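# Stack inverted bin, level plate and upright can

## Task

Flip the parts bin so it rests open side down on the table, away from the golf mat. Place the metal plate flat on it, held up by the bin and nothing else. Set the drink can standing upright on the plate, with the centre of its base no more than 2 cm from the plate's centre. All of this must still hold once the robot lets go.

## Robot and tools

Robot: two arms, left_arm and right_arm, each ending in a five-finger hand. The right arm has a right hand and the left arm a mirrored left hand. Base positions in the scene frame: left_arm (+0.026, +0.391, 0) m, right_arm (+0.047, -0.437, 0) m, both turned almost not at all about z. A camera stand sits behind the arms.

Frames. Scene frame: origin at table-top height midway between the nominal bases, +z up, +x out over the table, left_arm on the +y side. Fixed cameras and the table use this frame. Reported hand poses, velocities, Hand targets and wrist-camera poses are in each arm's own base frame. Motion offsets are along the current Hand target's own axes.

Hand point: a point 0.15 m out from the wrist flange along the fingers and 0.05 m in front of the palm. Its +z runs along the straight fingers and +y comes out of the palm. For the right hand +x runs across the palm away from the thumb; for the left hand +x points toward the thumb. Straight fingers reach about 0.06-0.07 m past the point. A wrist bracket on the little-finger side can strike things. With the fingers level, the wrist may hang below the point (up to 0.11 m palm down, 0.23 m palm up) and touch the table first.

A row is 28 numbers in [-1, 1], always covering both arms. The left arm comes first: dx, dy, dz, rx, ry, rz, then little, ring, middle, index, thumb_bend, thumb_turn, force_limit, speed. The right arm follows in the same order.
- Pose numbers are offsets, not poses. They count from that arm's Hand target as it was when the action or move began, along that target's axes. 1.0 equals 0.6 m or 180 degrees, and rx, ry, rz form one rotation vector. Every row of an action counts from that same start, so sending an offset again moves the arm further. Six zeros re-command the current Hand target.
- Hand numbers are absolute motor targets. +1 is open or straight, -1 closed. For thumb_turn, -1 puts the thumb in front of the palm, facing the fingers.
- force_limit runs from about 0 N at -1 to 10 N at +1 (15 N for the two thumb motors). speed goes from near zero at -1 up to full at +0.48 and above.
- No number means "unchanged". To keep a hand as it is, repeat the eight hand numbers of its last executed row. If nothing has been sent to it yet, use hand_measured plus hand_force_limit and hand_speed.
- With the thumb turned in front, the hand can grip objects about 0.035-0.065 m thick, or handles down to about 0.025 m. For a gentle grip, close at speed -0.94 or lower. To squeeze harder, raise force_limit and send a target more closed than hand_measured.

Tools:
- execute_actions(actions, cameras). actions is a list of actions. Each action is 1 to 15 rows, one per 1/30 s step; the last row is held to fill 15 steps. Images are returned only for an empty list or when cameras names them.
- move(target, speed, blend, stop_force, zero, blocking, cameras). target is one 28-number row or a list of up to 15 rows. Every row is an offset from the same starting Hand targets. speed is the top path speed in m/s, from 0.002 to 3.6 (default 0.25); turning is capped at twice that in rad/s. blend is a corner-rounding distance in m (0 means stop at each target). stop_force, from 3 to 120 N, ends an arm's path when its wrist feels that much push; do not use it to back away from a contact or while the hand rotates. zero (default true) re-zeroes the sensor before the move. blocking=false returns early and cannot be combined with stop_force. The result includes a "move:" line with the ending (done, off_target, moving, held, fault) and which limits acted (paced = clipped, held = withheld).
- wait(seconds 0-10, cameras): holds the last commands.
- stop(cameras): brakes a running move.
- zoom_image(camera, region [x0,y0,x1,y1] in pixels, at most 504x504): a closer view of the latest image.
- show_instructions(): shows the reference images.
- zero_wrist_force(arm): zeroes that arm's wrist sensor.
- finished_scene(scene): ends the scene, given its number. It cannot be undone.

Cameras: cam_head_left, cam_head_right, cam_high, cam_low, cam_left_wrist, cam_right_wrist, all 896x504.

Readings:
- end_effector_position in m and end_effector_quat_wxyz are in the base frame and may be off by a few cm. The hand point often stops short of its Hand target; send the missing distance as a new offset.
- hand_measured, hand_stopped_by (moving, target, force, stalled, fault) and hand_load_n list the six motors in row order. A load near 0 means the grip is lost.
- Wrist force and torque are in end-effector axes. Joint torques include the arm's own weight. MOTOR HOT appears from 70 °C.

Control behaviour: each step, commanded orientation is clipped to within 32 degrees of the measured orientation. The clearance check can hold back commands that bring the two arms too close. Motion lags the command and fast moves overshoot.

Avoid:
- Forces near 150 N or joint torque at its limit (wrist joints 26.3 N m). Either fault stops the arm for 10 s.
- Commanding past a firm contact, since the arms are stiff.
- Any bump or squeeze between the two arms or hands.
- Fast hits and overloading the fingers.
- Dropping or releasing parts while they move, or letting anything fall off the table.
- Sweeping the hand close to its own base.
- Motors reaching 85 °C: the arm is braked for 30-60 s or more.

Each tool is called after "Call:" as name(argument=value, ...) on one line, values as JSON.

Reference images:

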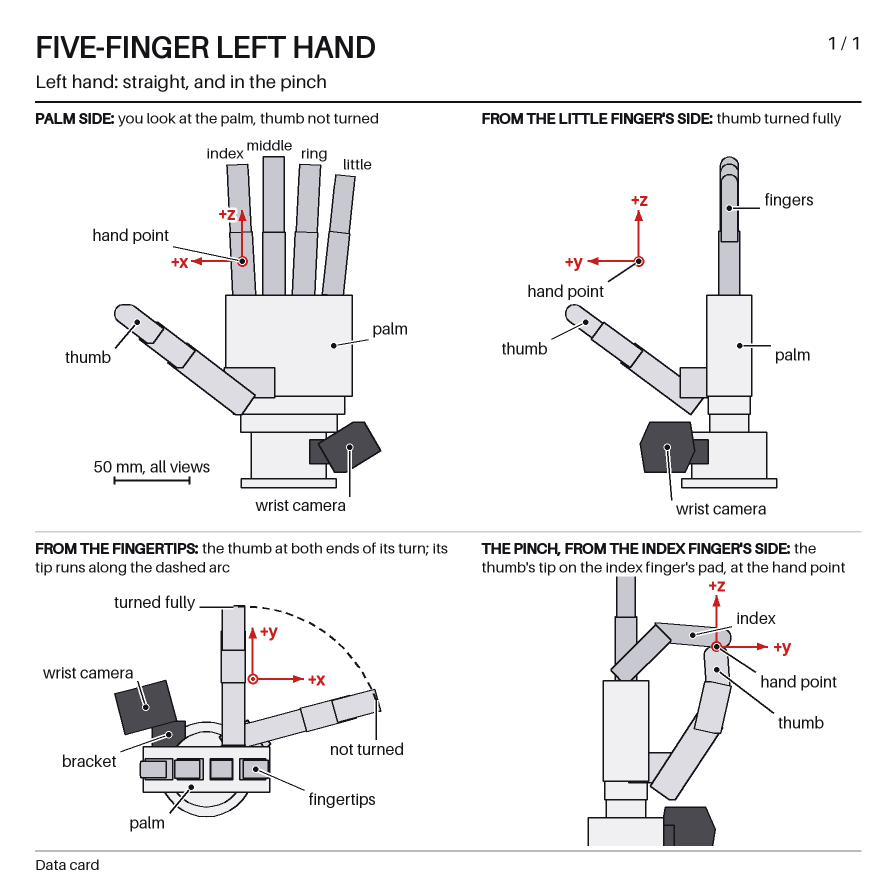

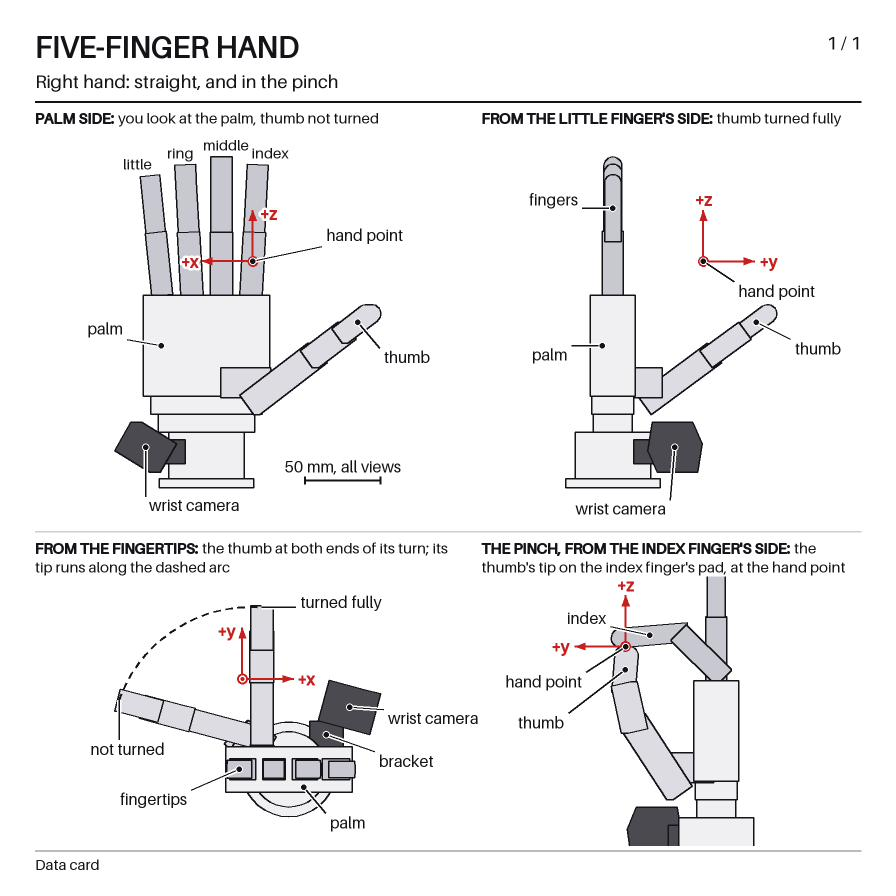

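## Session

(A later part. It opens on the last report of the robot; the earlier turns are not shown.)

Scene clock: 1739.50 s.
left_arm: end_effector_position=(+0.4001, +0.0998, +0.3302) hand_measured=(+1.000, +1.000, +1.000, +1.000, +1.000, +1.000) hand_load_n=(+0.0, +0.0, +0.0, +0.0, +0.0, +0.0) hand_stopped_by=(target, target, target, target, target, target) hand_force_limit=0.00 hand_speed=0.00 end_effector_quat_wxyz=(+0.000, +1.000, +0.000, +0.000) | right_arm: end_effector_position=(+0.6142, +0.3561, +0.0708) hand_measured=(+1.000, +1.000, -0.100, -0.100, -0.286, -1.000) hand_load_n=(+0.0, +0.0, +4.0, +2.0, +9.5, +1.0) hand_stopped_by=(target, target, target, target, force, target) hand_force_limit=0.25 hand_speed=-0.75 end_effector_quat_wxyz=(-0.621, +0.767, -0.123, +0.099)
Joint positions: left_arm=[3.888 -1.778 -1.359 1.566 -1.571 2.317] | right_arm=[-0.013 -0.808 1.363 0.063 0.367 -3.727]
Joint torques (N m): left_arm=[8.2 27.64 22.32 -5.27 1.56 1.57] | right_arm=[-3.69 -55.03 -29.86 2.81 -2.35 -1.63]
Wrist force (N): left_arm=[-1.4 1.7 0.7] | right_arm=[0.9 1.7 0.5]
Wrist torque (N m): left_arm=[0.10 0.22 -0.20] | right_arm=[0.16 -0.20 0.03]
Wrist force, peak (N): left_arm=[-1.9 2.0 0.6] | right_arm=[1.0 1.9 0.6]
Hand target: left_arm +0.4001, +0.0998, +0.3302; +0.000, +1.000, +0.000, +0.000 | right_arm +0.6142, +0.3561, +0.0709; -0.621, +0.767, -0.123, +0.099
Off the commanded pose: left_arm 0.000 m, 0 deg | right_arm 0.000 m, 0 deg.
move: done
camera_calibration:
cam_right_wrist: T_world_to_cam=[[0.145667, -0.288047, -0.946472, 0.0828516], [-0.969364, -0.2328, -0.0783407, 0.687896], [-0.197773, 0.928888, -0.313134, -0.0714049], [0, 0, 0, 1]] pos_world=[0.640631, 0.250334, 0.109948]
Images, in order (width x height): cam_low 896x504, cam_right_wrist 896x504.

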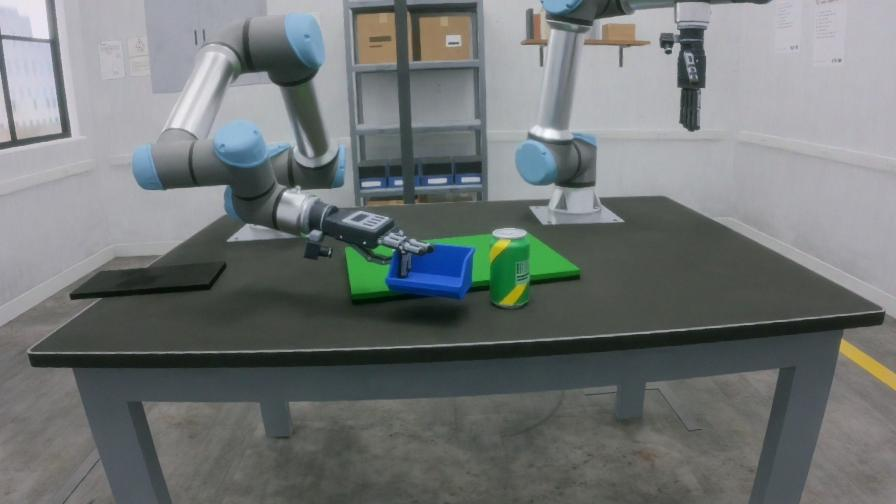

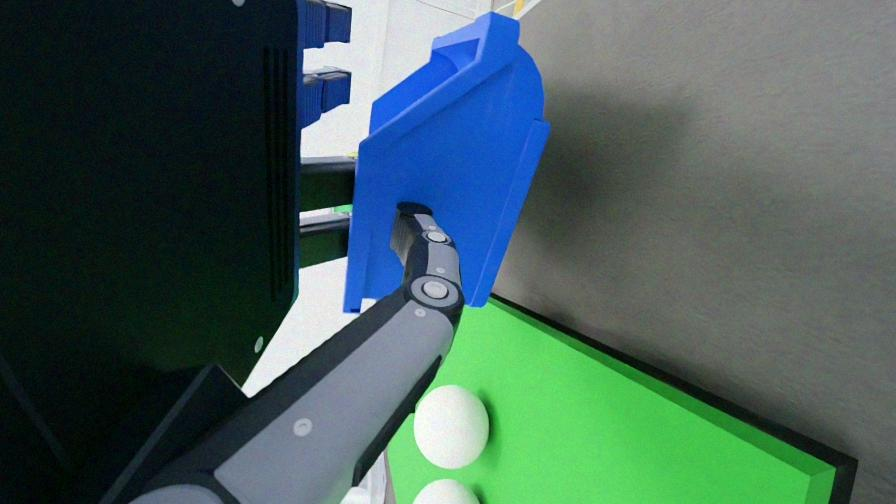

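Call:
move(target=[[0,0,0,0,0,0,1,1,1,1,1,1,0,0,0,-0.1956,-0.0417,0,0,0,1,1,-0.1,-0.1,-0.5,-1,0.25,-0.75],[0,0,0,0,0,0,1,1,1,1,1,1,0,0,-0.0217,-0.0318,-0.5628,-0.2211,0.2523,-0.4023,1,1,-0.1,-0.1,-0.5,-1,0.25,-0.75]], speed=[0.08,0.12], blend=[0.02,0], cameras=["cam_right_wrist","cam_low","cam_high","cam_head_left"])

Scene clock: 1758.27 s.
left_arm: end_effector_position=(+0.4001, +0.0998, +0.3302) hand_measured=(+1.000, +1.000, +1.000, +1.000, +1.000, +1.000) hand_load_n=(+0.5, +0.0, +0.0, +0.0, +0.0, +0.0) hand_stopped_by=(target, target, target, target, target, target) hand_force_limit=0.00 hand_speed=0.00 end_effector_quat_wxyz=(+0.000, +1.000, +0.000, +0.000) | right_arm: end_effector_position=(+0.5001, +0.0502, +0.1598) hand_measured=(+1.000, +1.000, -0.100, -0.100, -0.286, -1.000) hand_load_n=(+0.0, +0.0, +5.0, +1.5, +9.5, +0.5) hand_stopped_by=(target, target, target, target, force, target) hand_force_limit=0.25 hand_speed=-0.75 end_effector_quat_wxyz=(-0.086, +0.748, +0.098, +0.650)
Joint positions: left_arm=[3.888 -1.778 -1.359 1.566 -1.571 2.317] | right_arm=[-0.375 -1.716 2.439 -0.55 0.941 -4.815]
Joint torques (N m): left_arm=[8.04 27.05 21.41 -5.15 1.38 1.49] | right_arm=[-6.15 -20.96 -4.87 -3.07 -1.34 -1.44]
Wrist force (N): left_arm=[-2.0 1.8 0.4] | right_arm=[0.9 0.8 -0.7]
Wrist torque (N m): left_arm=[0.13 0.28 -0.24] | right_arm=[0.08 -0.15 0.09]
Wrist force, peak (N): left_arm=[-2.3 1.7 0.9] | right_arm=[0.8 2.4 0.9]
Hand target: left_arm +0.4001, +0.0998, +0.3302; +0.000, +1.000, +0.000, +0.000 | right_arm +0.5001, +0.0501, +0.1598; -0.086, +0.748, +0.098, +0.650
Off the commanded pose: left_arm 0.000 m, 0 deg | right_arm 0.000 m, 0 deg.
move: done
camera_calibration:
cam_right_wrist: T_world_to_cam=[[0.257732, -0.938651, 0.229146, -0.115764], [-0.540231, -0.336617, -0.771258, 0.414394], [0.801077, 0.0749861, -0.593845, -0.193644], [0, 0, 0, 1]] pos_world=[0.408828, 0.045351, 0.231138]
Images, in order (width x height): cam_head_left 896x504, cam_high 896x504, cam_low 896x504, cam_right_wrist 896x504.

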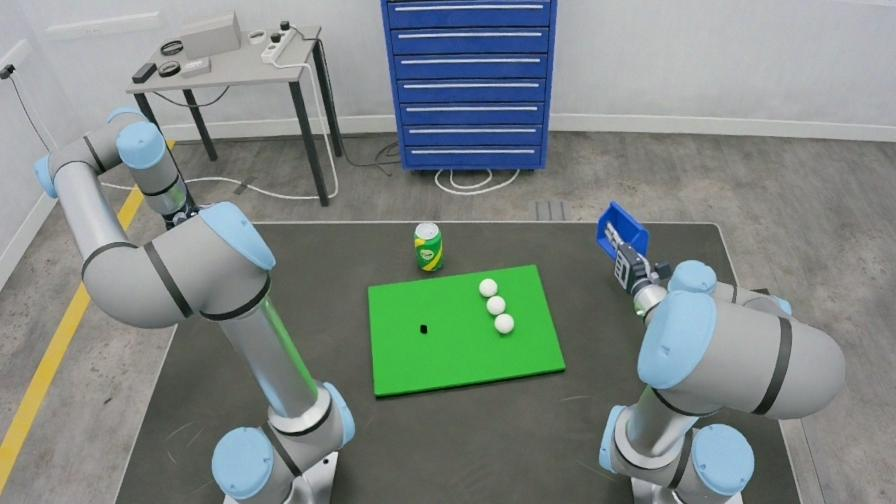

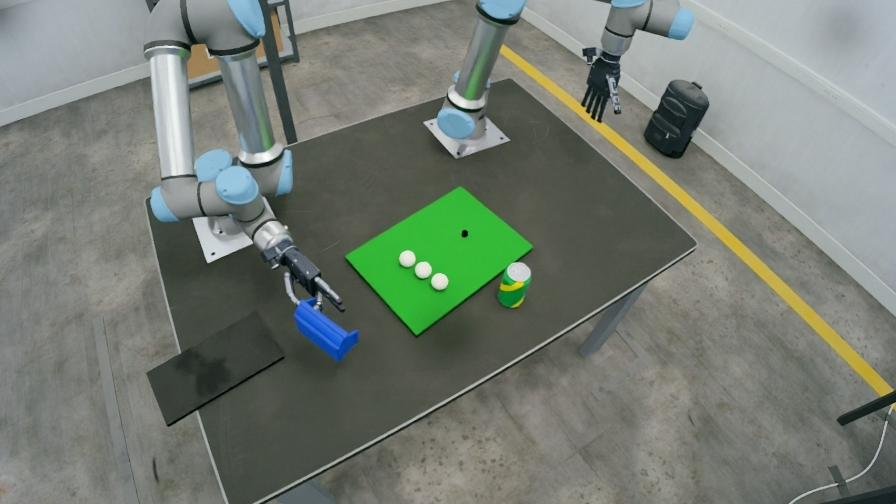

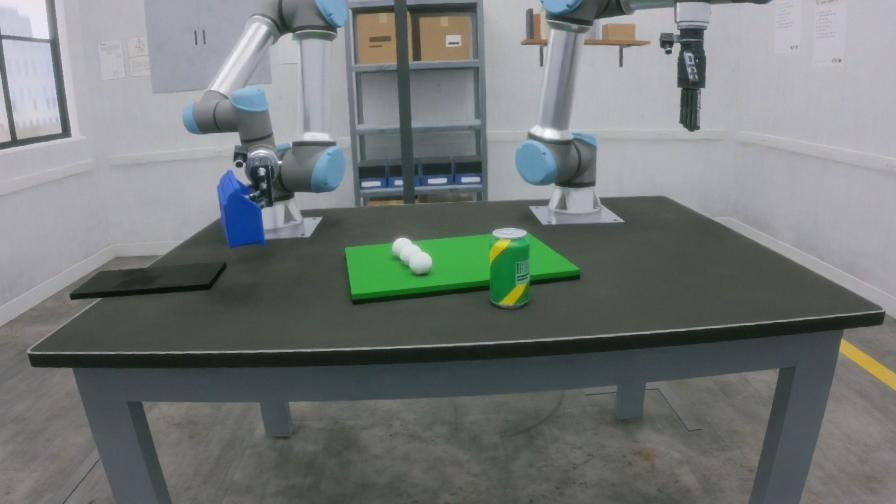

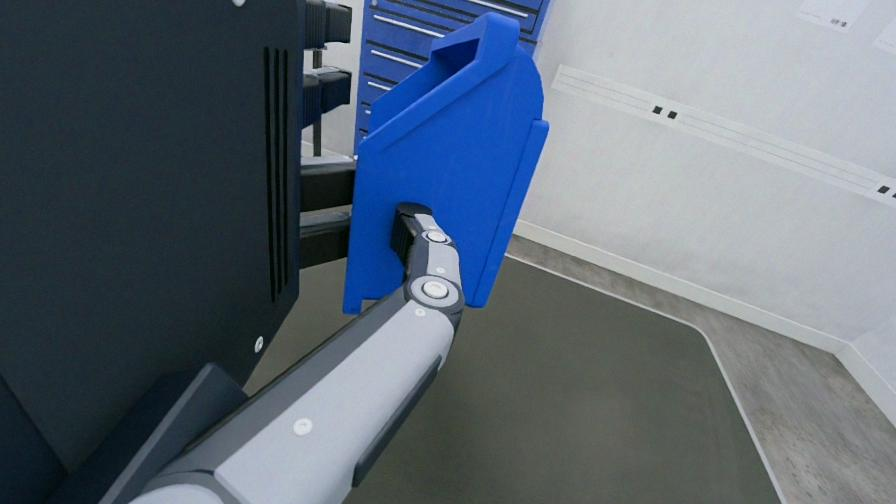

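Call:
zoom_image(camera="cam_low", region=[180, 130, 320, 260])

Call:
zoom_image(camera="cam_high", region=[240, 220, 400, 380])

Call:
zoom_image(camera="cam_head_left", region=[560, 180, 720, 320])

Scaled by 3.600.

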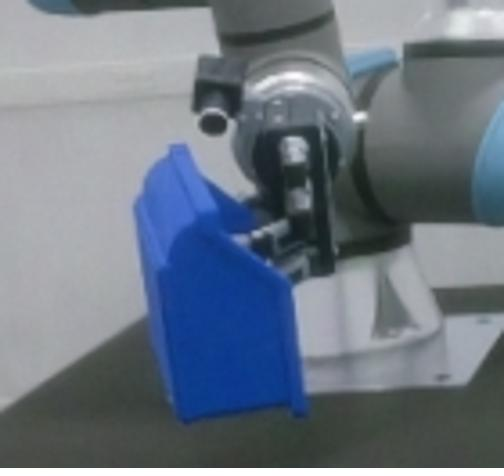

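Scaled by 3.150.

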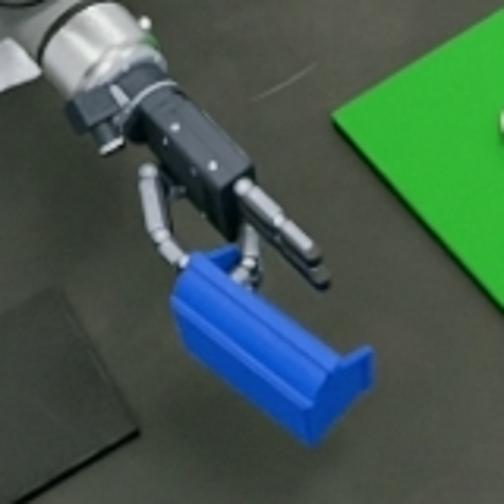

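Scaled by 3.150.

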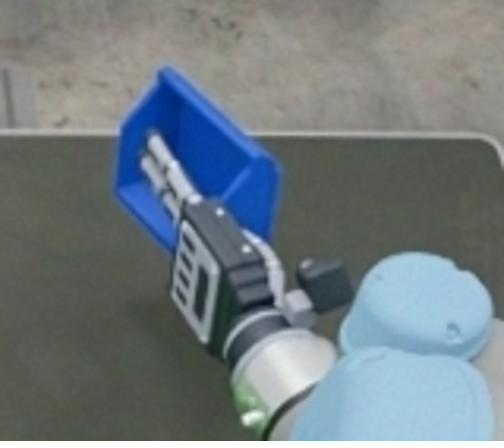

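Call:
move(target=[[0,0,0,0,0,0,1,1,1,1,1,1,0,0,-0.149,0,0.0209,0,0.0333,0,1,1,-0.1,-0.1,-0.5,-1,0.25,-0.75],[0,0,0,0,0,0,1,1,1,1,1,1,0,0,-0.2145,0,0.0302,0,0.0333,0,1,1,-0.1,-0.1,-0.5,-1,0.25,-0.75]], speed=[0.1,0.02], stop_force=4, cameras=["cam_right_wrist","cam_low"])

Call:
zoom_image(camera="cam_low", region=[180, 160, 320, 300])

Scene clock: 1785.93 s.
left_arm: end_effector_position=(+0.4001, +0.0998, +0.3302) hand_measured=(+1.000, +1.000, +1.000, +1.000, +1.000, +1.000) hand_load_n=(+0.0, +0.0, +0.0, +0.0, +0.0, +0.0) hand_stopped_by=(target, target, target, target, target, target) hand_force_limit=0.00 hand_speed=0.00 end_effector_quat_wxyz=(+0.000, +1.000, +0.000, +0.000) | right_arm: end_effector_position=(+0.5000, +0.0502, +0.0320) hand_measured=(+1.000, +1.000, -0.100, -0.100, -0.286, -1.000) hand_load_n=(+0.0, +0.0, +2.0, +7.5, +10.5, +0.0) hand_stopped_by=(target, target, target, target, force, target) hand_force_limit=0.25 hand_speed=-0.75 end_effector_quat_wxyz=(-0.091, +0.713, +0.094, +0.689)
Joint positions: left_arm=[3.888 -1.778 -1.359 1.566 -1.571 2.317] | right_arm=[-0.39 -1.202 2.619 -1.373 0.919 -4.739]
Joint torques (N m): left_arm=[8.35 26.74 21.71 -5.24 1.51 1.45] | right_arm=[2.36 -30.37 -2.94 1.67 -1.1 0.5]
Wrist force (N): left_arm=[-1.7 1.8 0.5] | right_arm=[3.2 0.4 -0.5]
Wrist torque (N m): left_arm=[0.12 0.25 -0.22] | right_arm=[0.07 0.04 0.12]
Wrist force, peak (N): left_arm=[-1.9 2.1 0.5] | right_arm=[10.7 2.6 -2.3]
Hand target: left_arm +0.4001, +0.0998, +0.3302; +0.000, +1.000, +0.000, +0.000 | right_arm +0.5001, +0.0502, +0.0320; -0.091, +0.713, +0.094, +0.689 (not the last commanded pose)
Off the commanded pose: left_arm 0.000 m, 0 deg | right_arm 0.002 m, 0 deg.
move: contact (right_arm); path passed 1 of 2 targets
camera_calibration:
cam_right_wrist: T_world_to_cam=[[0.234552, -0.944852, 0.22856, -0.0744252], [-0.459394, -0.314944, -0.830523, 0.27621], [0.856705, 0.0898016, -0.50793, -0.300805], [0, 0, 0, 1]] pos_world=[0.402047, 0.0436825, 0.0936215]
Images, in order (width x height): cam_low 896x504, cam_right_wrist 896x504.

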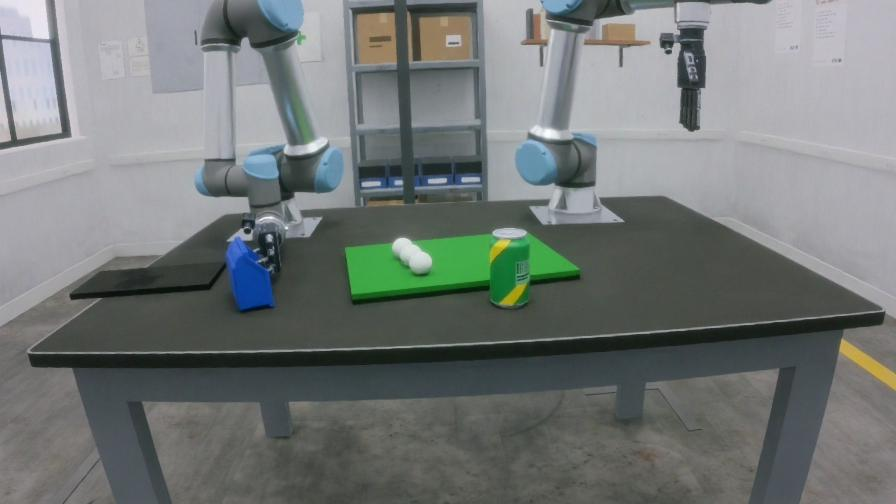

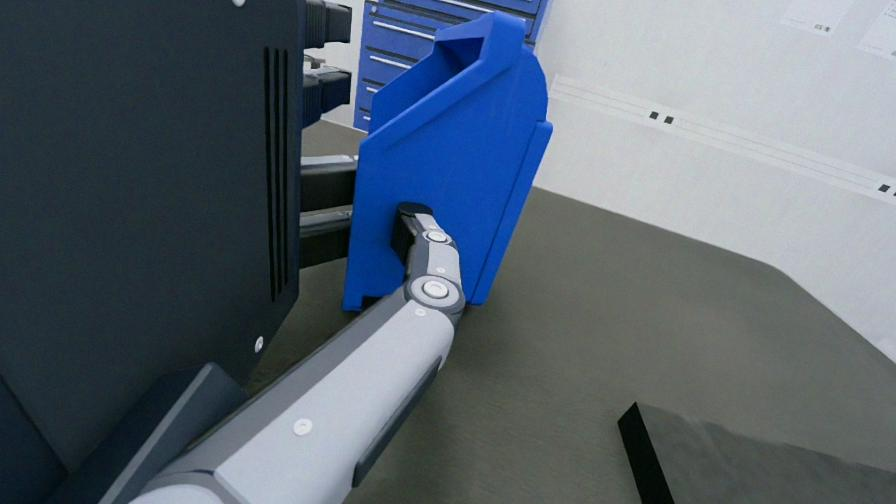

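Scaled by 3.600.

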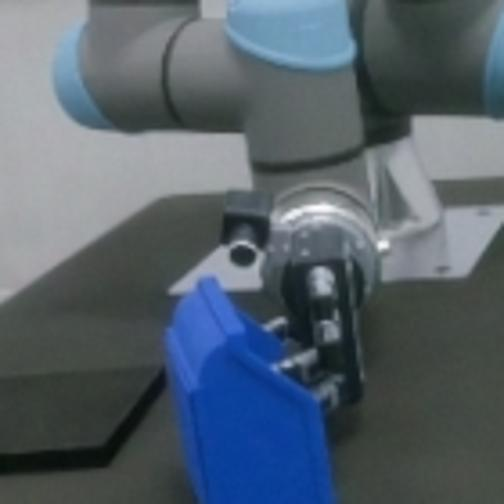

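Call:
move(target=[0,0,0,0,0,0,1,1,1,1,1,1,0,0,0,0,0,0,0,0,1,1,-0.1,-0.1,0.4,-1,0,-0.6], cameras=[])

Call:
move(target=[0,0,0,0,0,0,1,1,1,1,1,1,0,0,0,0,0,0,0,0,1,1,1,1,0.4,-1,0,-0.6], cameras=["cam_right_wrist","cam_low"])

Scene clock: 1800.20 s.
left_arm: end_effector_position=(+0.4001, +0.0998, +0.3302) hand_measured=(+1.000, +1.000, +1.000, +1.000, +1.000, +1.000) hand_load_n=(+0.0, +0.0, +0.0, +0.0, -0.5, +0.0) hand_stopped_by=(target, target, target, target, target, target) hand_force_limit=0.00 hand_speed=0.00 end_effector_quat_wxyz=(+0.000, +1.000, +0.000, +0.000) | right_arm: end_effector_position=(+0.5001, +0.0502, +0.0320) hand_measured=(+1.000, +1.000, -0.100, -0.100, +0.400, -1.000) hand_load_n=(+0.0, +0.0, +0.0, +0.0, +0.0, +0.0) hand_stopped_by=(target, target, target, target, target, target) hand_force_limit=0.00 hand_speed=-0.60 end_effector_quat_wxyz=(-0.091, +0.713, +0.094, +0.689)
Joint positions: left_arm=[3.888 -1.778 -1.359 1.566 -1.571 2.317] | right_arm=[-0.39 -1.202 2.619 -1.373 0.919 -4.739]
Joint torques (N m): left_arm=[8.94 27.61 21.28 -5.31 1.45 1.54] | right_arm=[-1.66 -30.28 -13.93 -2.57 -0.02 -1.15]
Wrist force (N): left_arm=[-1.5 1.9 0.5] | right_arm=[2.0 0.7 -0.7]
Wrist torque (N m): left_arm=[0.15 0.22 -0.22] | right_arm=[0.06 -0.16 0.02]
Wrist force, peak (N): left_arm=[-1.9 2.0 0.6] | right_arm=[3.8 0.5 -0.3]
Hand target: left_arm +0.4001, +0.0998, +0.3302; +0.000, +1.000, +0.000, +0.000 | right_arm +0.5001, +0.0502, +0.0320; -0.091, +0.713, +0.094, +0.689
Off the commanded pose: left_arm 0.000 m, 0 deg | right_arm 0.000 m, 0 deg.
move: done
No camera images: "cameras" was empty.

Scene clock: 1801.47 s.
left_arm: end_effector_position=(+0.4001, +0.0998, +0.3302) hand_measured=(+1.000, +1.000, +1.000, +1.000, +1.000, +1.000) hand_load_n=(+0.0, +0.0, +0.0, +0.0, +0.0, +0.0) hand_stopped_by=(target, target, target, target, target, target) hand_force_limit=0.00 hand_speed=0.00 end_effector_quat_wxyz=(+0.000, +1.000, +0.000, +0.000) | right_arm: end_effector_position=(+0.5001, +0.0502, +0.0320) hand_measured=(+1.000, +1.000, +1.000, +1.000, +0.400, -1.000) hand_load_n=(+0.0, +0.0, +0.0, +0.0, +0.0, +0.5) hand_stopped_by=(target, target, target, target, target, target) hand_force_limit=0.00 hand_speed=-0.60 end_effector_quat_wxyz=(-0.091, +0.713, +0.094, +0.689)
Joint positions: left_arm=[3.888 -1.778 -1.359 1.566 -1.571 2.317] | right_arm=[-0.39 -1.202 2.619 -1.373 0.919 -4.739]
Joint torques (N m): left_arm=[8.75 27.72 22.16 -5.23 1.51 1.55] | right_arm=[-2.35 -30.15 -13.37 -3.07 0.68 -1.17]
Wrist force (N): left_arm=[-1.7 2.0 0.7] | right_arm=[2.1 0.8 -0.9]
Wrist torque (N m): left_arm=[0.14 0.26 -0.23] | right_arm=[0.09 -0.17 0.02]
Wrist force, peak (N): left_arm=[-2.2 1.6 0.7] | right_arm=[2.3 0.8 -0.8]
Hand target: left_arm +0.4001, +0.0998, +0.3302; +0.000, +1.000, +0.000, +0.000 | right_arm +0.5001, +0.0502, +0.0320; -0.091, +0.713, +0.094, +0.689
Off the commanded pose: left_arm 0.000 m, 0 deg | right_arm 0.000 m, 0 deg.
move: done
camera_calibration:
cam_right_wrist: T_world_to_cam=[[0.234512, -0.944857, 0.228583, -0.0745059], [-0.459283, -0.314932, -0.830588, 0.27614], [0.856775, 0.0897984, -0.507812, -0.300835], [0, 0, 0, 1]] pos_world=[0.402047, 0.0435825, 0.0936217]
Images, in order (width x height): cam_low 896x504, cam_right_wrist 896x504.

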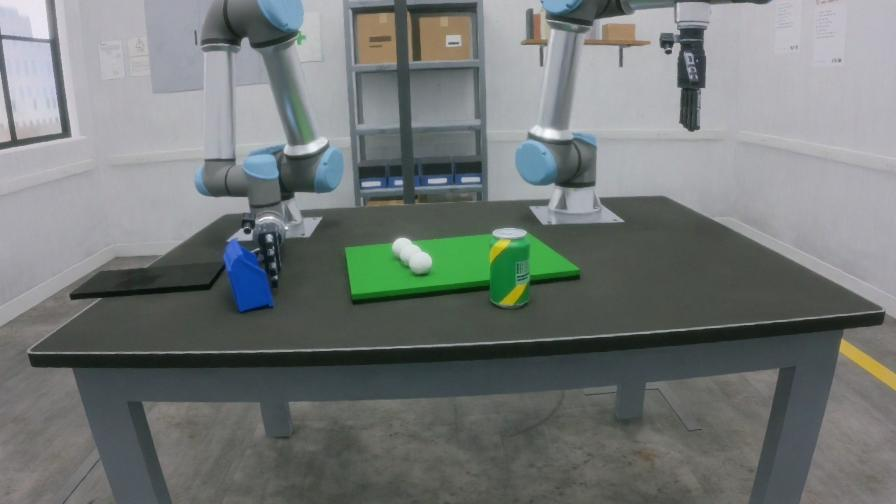

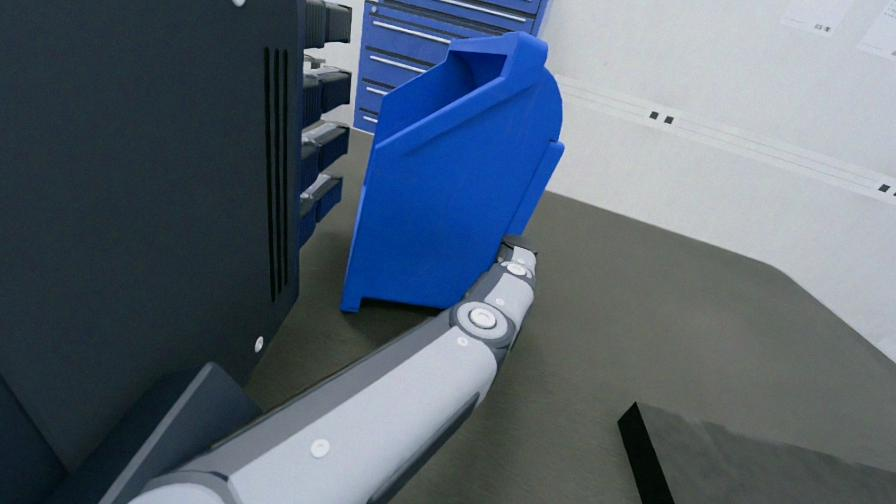

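Call:
move(target=[[0,0,0,0,0,0,1,1,1,1,1,1,0,0,0,0,-0.2,0,0,0,1,1,1,1,0.4,-1,0,-0.6],[0,0,0,0,0,0,1,1,1,1,1,1,0,0,0.3605,-0.0217,-0.093,-0.3772,-0.3769,0.3903,1,1,1,1,0.4,-1,0,-0.6],[0,0,0,0,0,0,1,1,1,1,1,1,0,0,0.3183,-0.0977,0.1385,-0.6503,-0.0859,0.6742,1,1,1,1,1,-1,0,0]], speed=[0.12,0.35,0.35], blend=[0.005,0.02,0], cameras=["cam_right_wrist","cam_low","cam_high"])

Scene clock: 1858.50 s.
left_arm: end_effector_position=(+0.4001, +0.0998, +0.3302) hand_measured=(+1.000, +1.000, +1.000, +1.000, +1.000, +1.000) hand_load_n=(+0.0, +0.5, +0.0, +0.0, +0.0, +0.5) hand_stopped_by=(target, target, target, target, target, target) hand_force_limit=0.00 hand_speed=0.00 end_effector_quat_wxyz=(+0.000, +1.000, +0.000, +0.000) | right_arm: end_effector_position=(+0.4426, +0.0365, +0.0339) hand_measured=(+1.000, +1.000, +1.000, +1.000, +0.400, -1.000) hand_load_n=(+0.0, +0.0, +0.0, +0.0, +0.0, +0.0) hand_stopped_by=(target, target, target, target, target, target) hand_force_limit=0.00 hand_speed=-0.60 end_effector_quat_wxyz=(-0.088, +0.715, +0.091, +0.688)
Joint positions: left_arm=[3.888 -1.778 -1.359 1.566 -1.571 2.317] | right_arm=[-0.61 -1.252 2.804 -1.492 0.708 -4.758]
Joint torques (N m): left_arm=[8.15 26.41 21.4 -5.3 1.58 1.48] | right_arm=[6.97 -3.71 -12.66 1.26 1.22 1.12]
Wrist force (N): left_arm=[-1.6 1.7 0.7] | right_arm=[2.2 0.7 -0.7]
Wrist torque (N m): left_arm=[0.09 0.23 -0.21] | right_arm=[0.07 -0.18 0.03]
Wrist force, peak (N): left_arm=[-2.1 1.8 1.0] | right_arm=[2.4 -0.3 -2.9]
Hand target: left_arm +0.4001, +0.0998, +0.3302; +0.000, +1.000, +0.000, +0.000 | right_arm +0.4426, +0.0365, +0.0339; -0.088, +0.715, +0.091, +0.688 (not the last commanded pose)
Off the commanded pose: left_arm 0.000 m, 0 deg | right_arm 0.245 m, 169 deg.
move: held (right_arm; a check stopped the path); path passed 0 of 3 targets; target 3's new numbers were not sent; limits=held
pose unreachable (right arm): on one or more control steps of this call, first in action 0 (counted from 0), this arm could not follow its commanded pose, so it was not sent that pose on those steps. It may still have moved: this result reports where it is.
cause: moving toward the commanded pose would bring two parts of the arm too close to each other (joints 3 (elbow) and 4 (wrist 1) lie between them).
camera_calibration:
cam_right_wrist: T_world_to_cam=[[0.227498, -0.946355, 0.229471, -0.0712281], [-0.464753, -0.3126, -0.828424, 0.249336], [0.855716, 0.0818178, -0.510937, -0.248539], [0, 0, 0, 1]] pos_world=[0.344763, 0.0308702, 0.0959131]
Images, in order (width x height): cam_high 896x504, cam_low 896x504, cam_right_wrist 896x504.

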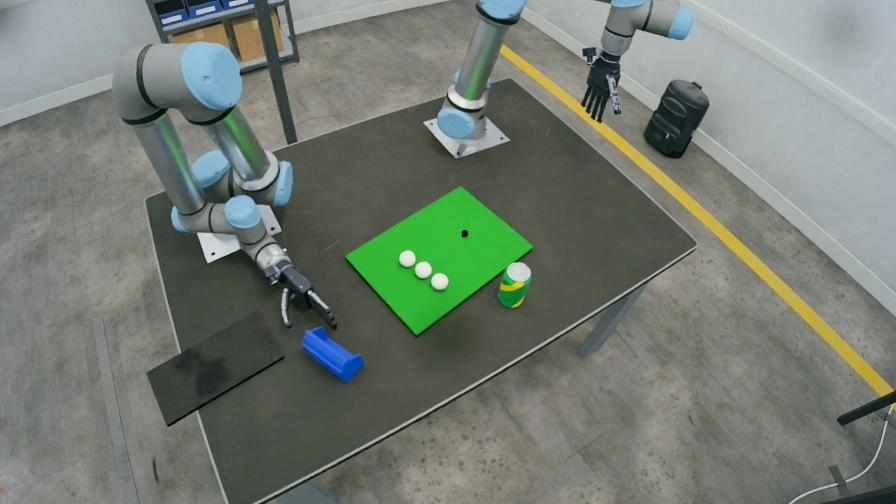

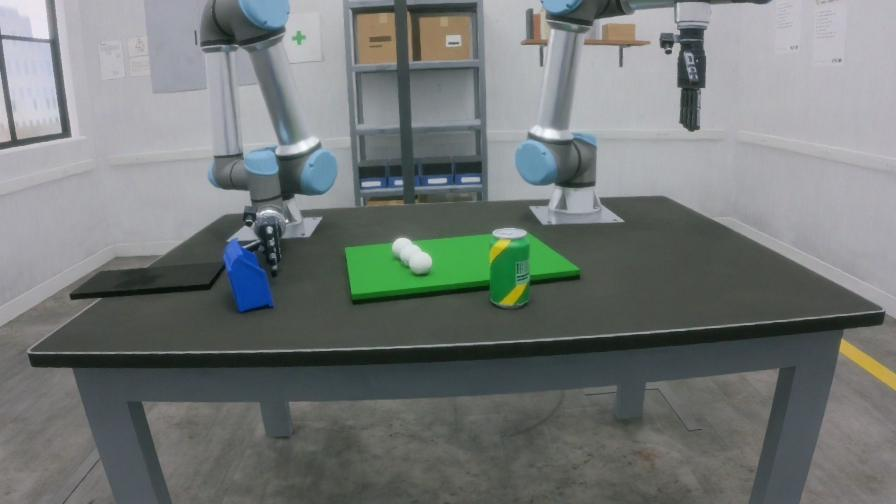

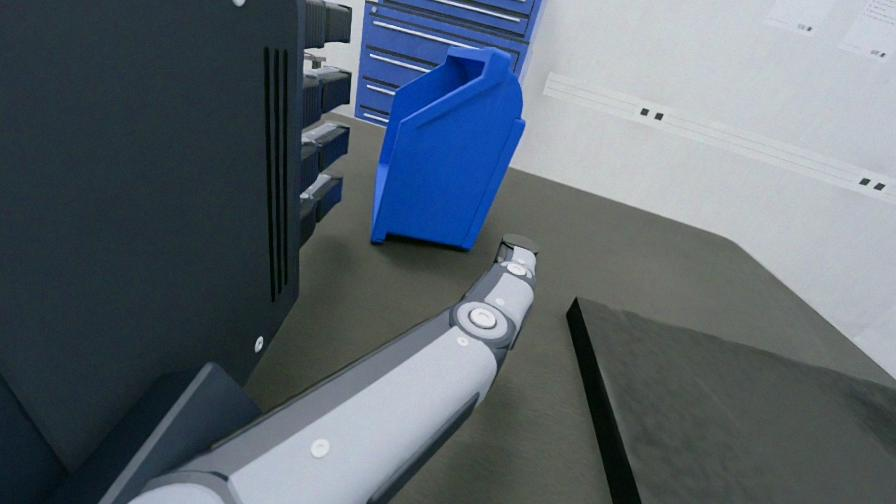

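Call:
move(target=[[0,0,0,0,0,0,1,1,1,1,1,1,0,0,0.3333,0,-0.013,0,0,0,1,1,1,1,0.4,-1,0,-0.6],[0,0,0,0,0,0,1,1,1,1,1,1,0,0,0.3945,-0.0145,0.0183,-0.3772,-0.3769,0.3903,1,1,1,1,0.4,-1,0,-0.6]], speed=[0.15,0.35], blend=[0.02,0], cameras=["cam_low"])

Scene clock: 1876.33 s.
left_arm: end_effector_position=(+0.4001, +0.0998, +0.3302) hand_measured=(+1.000, +1.000, +1.000, +1.000, +1.000, +1.000) hand_load_n=(+0.0, +0.0, +0.0, +0.0, +0.0, +0.0) hand_stopped_by=(target, target, target, target, target, target) hand_force_limit=0.00 hand_speed=0.00 end_effector_quat_wxyz=(+0.000, +1.000, +0.000, +0.000) | right_arm: end_effector_position=(+0.4600, +0.0501, +0.2700) hand_measured=(+1.000, +1.000, +1.000, +1.000, +0.400, -1.000) hand_load_n=(+0.0, +0.0, +0.0, +0.0, +0.0, +0.0) hand_stopped_by=(target, target, target, target, target, target) hand_force_limit=0.00 hand_speed=-0.60 end_effector_quat_wxyz=(+0.002, +0.791, -0.612, -0.002)
Joint positions: left_arm=[3.888 -1.778 -1.359 1.566 -1.571 2.317] | right_arm=[-0.188 -1.03 1.049 1.557 1.573 -3.582]
Joint torques (N m): left_arm=[8.01 26.95 20.38 -5.26 1.45 1.6] | right_arm=[-5.23 -27.39 -29.4 4.64 -1.32 1.39]
Wrist force (N): left_arm=[-1.9 1.6 0.7] | right_arm=[0.2 1.1 -0.8]
Wrist torque (N m): left_arm=[0.09 0.28 -0.23] | right_arm=[0.08 -0.02 0.01]
Wrist force, peak (N): left_arm=[-2.0 2.0 0.7] | right_arm=[2.5 0.9 -1.0]
Hand target: left_arm +0.4001, +0.0998, +0.3302; +0.000, +1.000, +0.000, +0.000 | right_arm +0.4600, +0.0501, +0.2700; +0.002, +0.791, -0.612, -0.002
Off the commanded pose: left_arm 0.000 m, 0 deg | right_arm 0.000 m, 0 deg.
move: done
Images, in order (width x height): cam_low 896x504.

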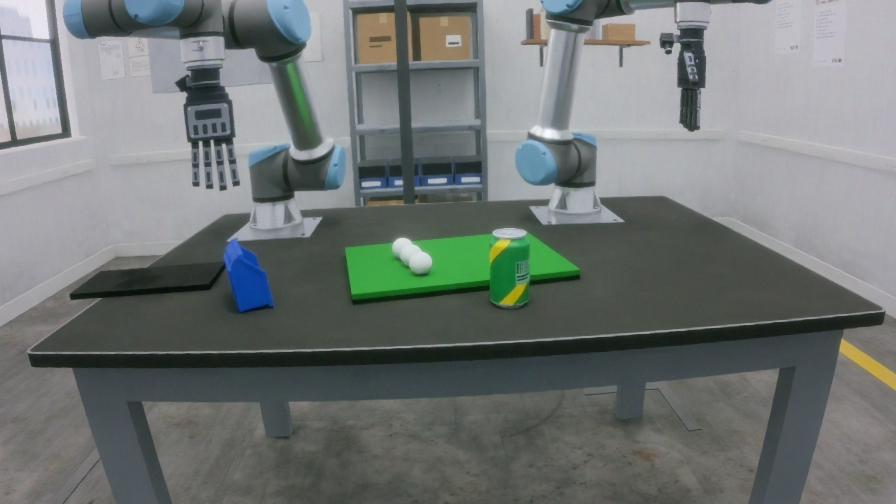

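Call:
move(target=[0,0,0,0,0,0,1,1,1,1,1,1,0,0,-0.082,-0.2133,0.05,0,0,0.4144,1,1,1,1,1,-1,0,0], speed=0.35, cameras=["cam_right_wrist","cam_low","cam_high"])

Call:
zoom_image(camera="cam_high", region=[260, 240, 420, 400])

Scene clock: 1887.63 s.
left_arm: end_effector_position=(+0.4001, +0.0998, +0.3302) hand_measured=(+1.000, +1.000, +1.000, +1.000, +1.000, +1.000) hand_load_n=(+0.0, +0.0, +0.0, +0.0, +0.0, +0.0) hand_stopped_by=(target, target, target, target, target, target) hand_force_limit=0.00 hand_speed=0.00 end_effector_quat_wxyz=(+0.000, +1.000, +0.000, +0.000) | right_arm: end_effector_position=(+0.5714, +0.1297, +0.2394) hand_measured=(+1.000, +1.000, +1.000, +1.000, +1.000, -1.000) hand_load_n=(+0.0, +0.0, +0.0, +0.0, +0.0, +0.0) hand_stopped_by=(target, target, target, target, target, target) hand_force_limit=0.00 hand_speed=0.00 end_effector_quat_wxyz=(-0.003, -0.258, +0.966, +0.000)
Joint positions: left_arm=[3.888 -1.778 -1.359 1.566 -1.571 2.317] | right_arm=[-0.124 -0.878 0.88 1.574 1.573 -2.217]
Joint torques (N m): left_arm=[7.89 26.64 20.8 -5.05 1.59 1.46] | right_arm=[7.12 -31.56 -30.56 4.75 1.3 1.3]
Wrist force (N): left_arm=[-1.6 1.6 0.7] | right_arm=[0.1 0.9 -1.0]
Wrist torque (N m): left_arm=[0.08 0.24 -0.21] | right_arm=[0.07 0.02 -0.01]
Wrist force, peak (N): left_arm=[-1.9 1.9 0.9] | right_arm=[0.1 1.2 -0.9]
Hand target: left_arm +0.4001, +0.0998, +0.3302; +0.000, +1.000, +0.000, +0.000 | right_arm +0.5714, +0.1297, +0.2394; -0.003, -0.258, +0.966, +0.000
Off the commanded pose: left_arm 0.000 m, 0 deg | right_arm 0.000 m, 0 deg.
move: done
camera_calibration:
cam_right_wrist: T_world_to_cam=[[-0.682655, 0.73017, 0.0288617, 0.291158], [0.645713, 0.584261, 0.491624, -0.558277], [0.342107, 0.354246, -0.870329, 0.0826983], [0, 0, 0, 1]] pos_world=[0.530955, 0.0842883, 0.338034]
Images, in order (width x height): cam_high 896x504, cam_low 896x504, cam_right_wrist 896x504.

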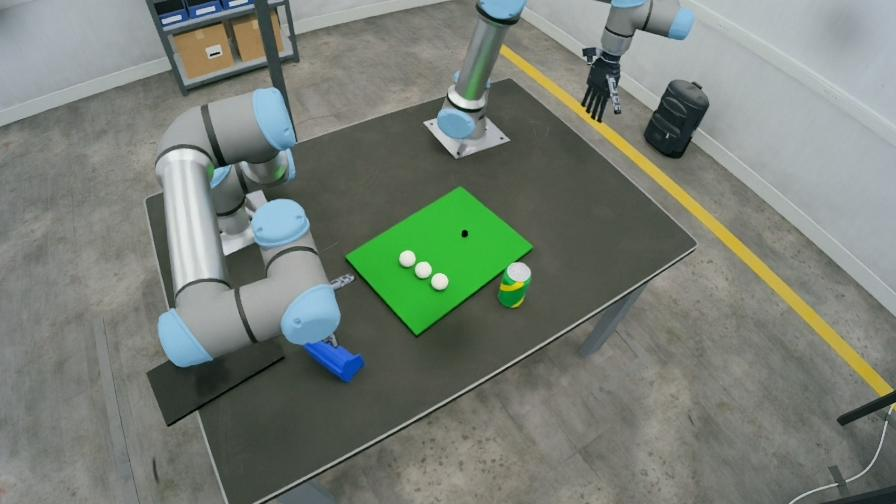

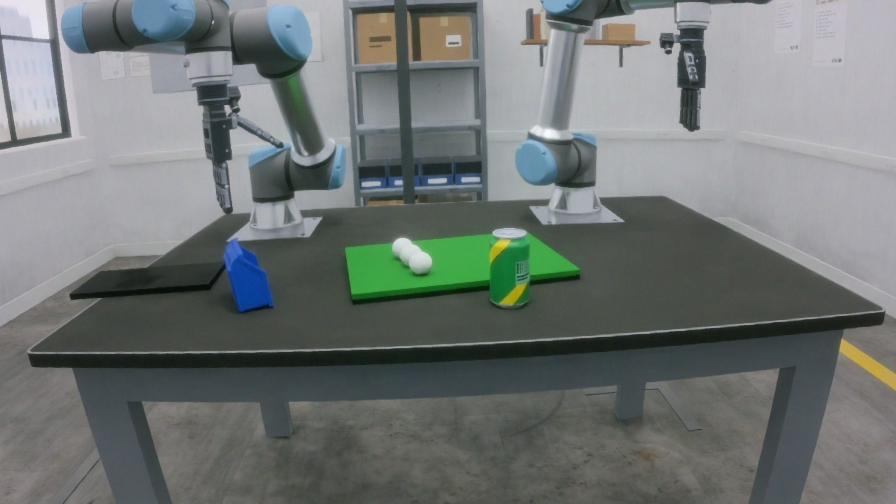

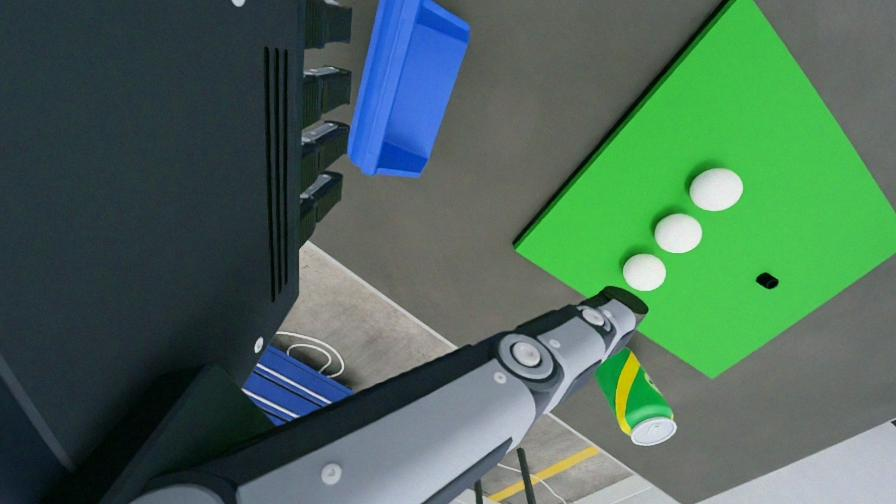

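Scaled by 3.150.

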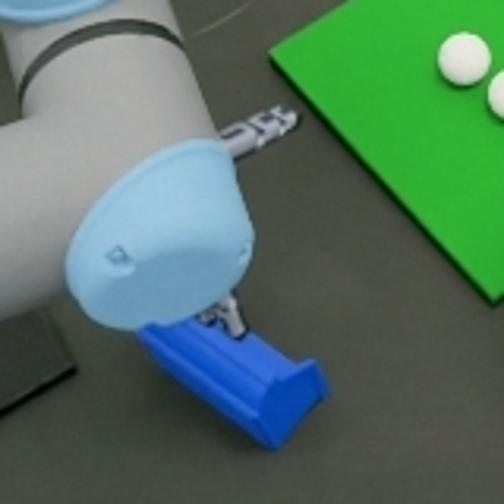

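Call:
zoom_image(camera="cam_right_wrist", region=[290, 0, 510, 200])

Scaled by 2.291.

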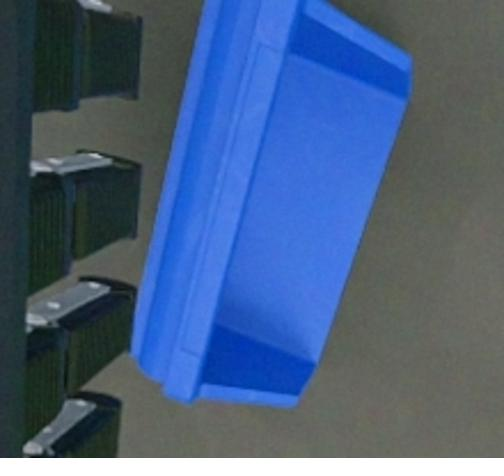

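Call:
move(target=[0,0,0,0,0,0,1,1,1,1,1,1,0,0,0.0085,-0.0918,0.069,-0.0677,-0.0035,0.0332,1,1,1,1,1,-1,0,0], speed=0.12, cameras=["cam_right_wrist","cam_low"])

Call:
zoom_image(camera="cam_right_wrist", region=[290, 0, 610, 320])

Call:
zoom_image(camera="cam_low", region=[160, 130, 340, 320])

Scene clock: 1938.23 s.
left_arm: end_effector_position=(+0.4001, +0.0998, +0.3302) hand_measured=(+1.000, +1.000, +1.000, +1.000, +1.000, +1.000) hand_load_n=(+0.0, +0.0, +0.0, +0.0, +0.0, +0.0) hand_stopped_by=(target, target, target, target, target, target) hand_force_limit=0.00 hand_speed=0.00 end_effector_quat_wxyz=(+0.000, +1.000, +0.000, +0.000) | right_arm: end_effector_position=(+0.5942, +0.0794, +0.1979) hand_measured=(+1.000, +1.000, +1.000, +1.000, +1.000, -1.000) hand_load_n=(+0.0, +0.0, +0.0, +0.0, +0.0, +0.0) hand_stopped_by=(target, target, target, target, target, target) hand_force_limit=0.00 hand_speed=0.00 end_effector_quat_wxyz=(-0.025, -0.205, +0.973, +0.104)
Joint positions: left_arm=[3.888 -1.778 -1.359 1.566 -1.571 2.317] | right_arm=[-0.276 -0.762 0.865 1.61 1.41 -2.274]
Joint torques (N m): left_arm=[8.25 26.19 20.35 -5.28 1.57 1.34] | right_arm=[-5.81 -36.16 -29.44 4.83 -1.37 -1.35]
Wrist force (N): left_arm=[-1.7 1.8 0.5] | right_arm=[0.1 0.9 -1.0]
Wrist torque (N m): left_arm=[0.13 0.25 -0.22] | right_arm=[0.04 0.01 0.08]
Wrist force, peak (N): left_arm=[-2.1 1.8 0.9] | right_arm=[-0.1 1.6 -1.1]
Hand target: left_arm +0.4001, +0.0998, +0.3302; +0.000, +1.000, +0.000, +0.000 | right_arm +0.5942, +0.0793, +0.1979; -0.025, -0.205, +0.973, +0.104
Off the commanded pose: left_arm 0.000 m, 0 deg | right_arm 0.000 m, 0 deg.
move: done
camera_calibration:
cam_right_wrist: T_world_to_cam=[[-0.590378, 0.772702, 0.233206, 0.245987], [0.747458, 0.414386, 0.519221, -0.575721], [0.304565, 0.480848, -0.822207, 0.0594728], [0, 0, 0, 1]] pos_world=[0.55744, 0.0198988, 0.290459]
Images, in order (width x height): cam_low 896x504, cam_right_wrist 896x504.

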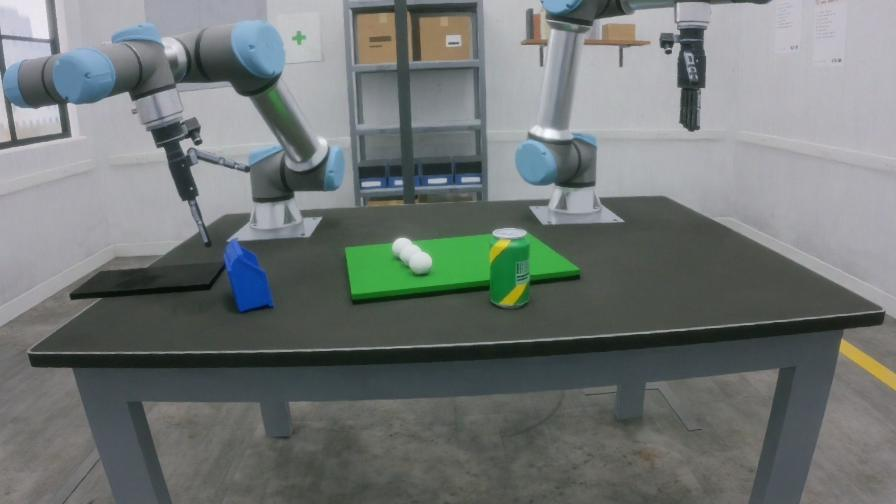

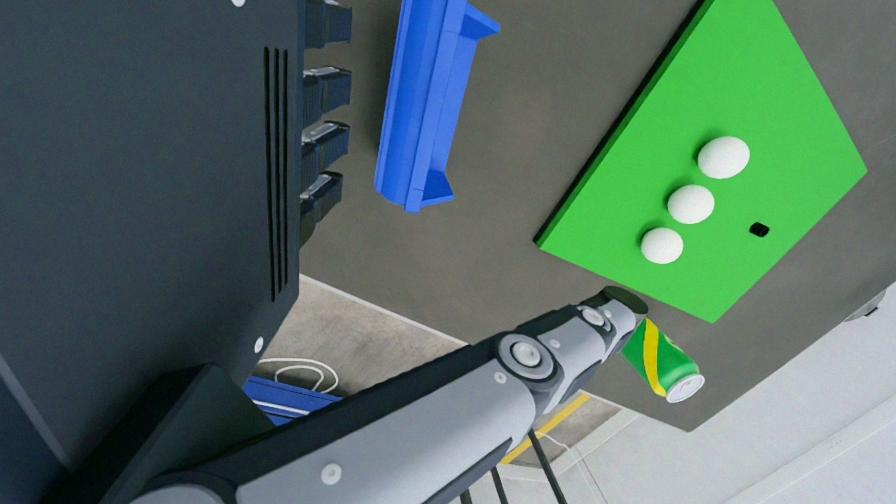

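Scaled by 1.575.

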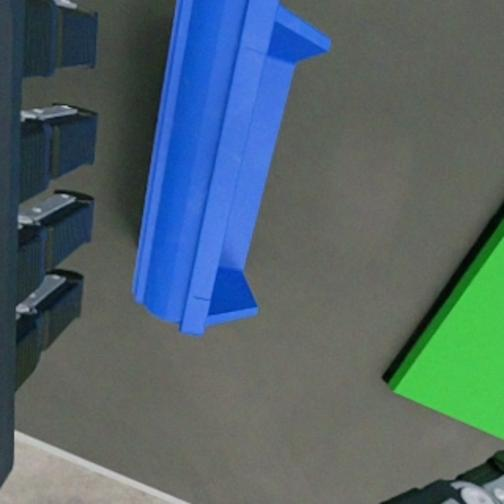

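Scaled by 2.653.

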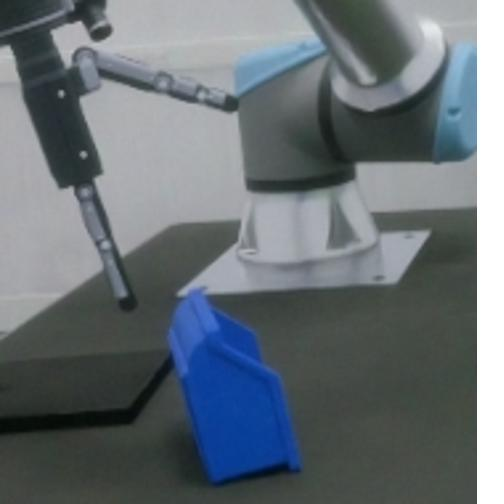

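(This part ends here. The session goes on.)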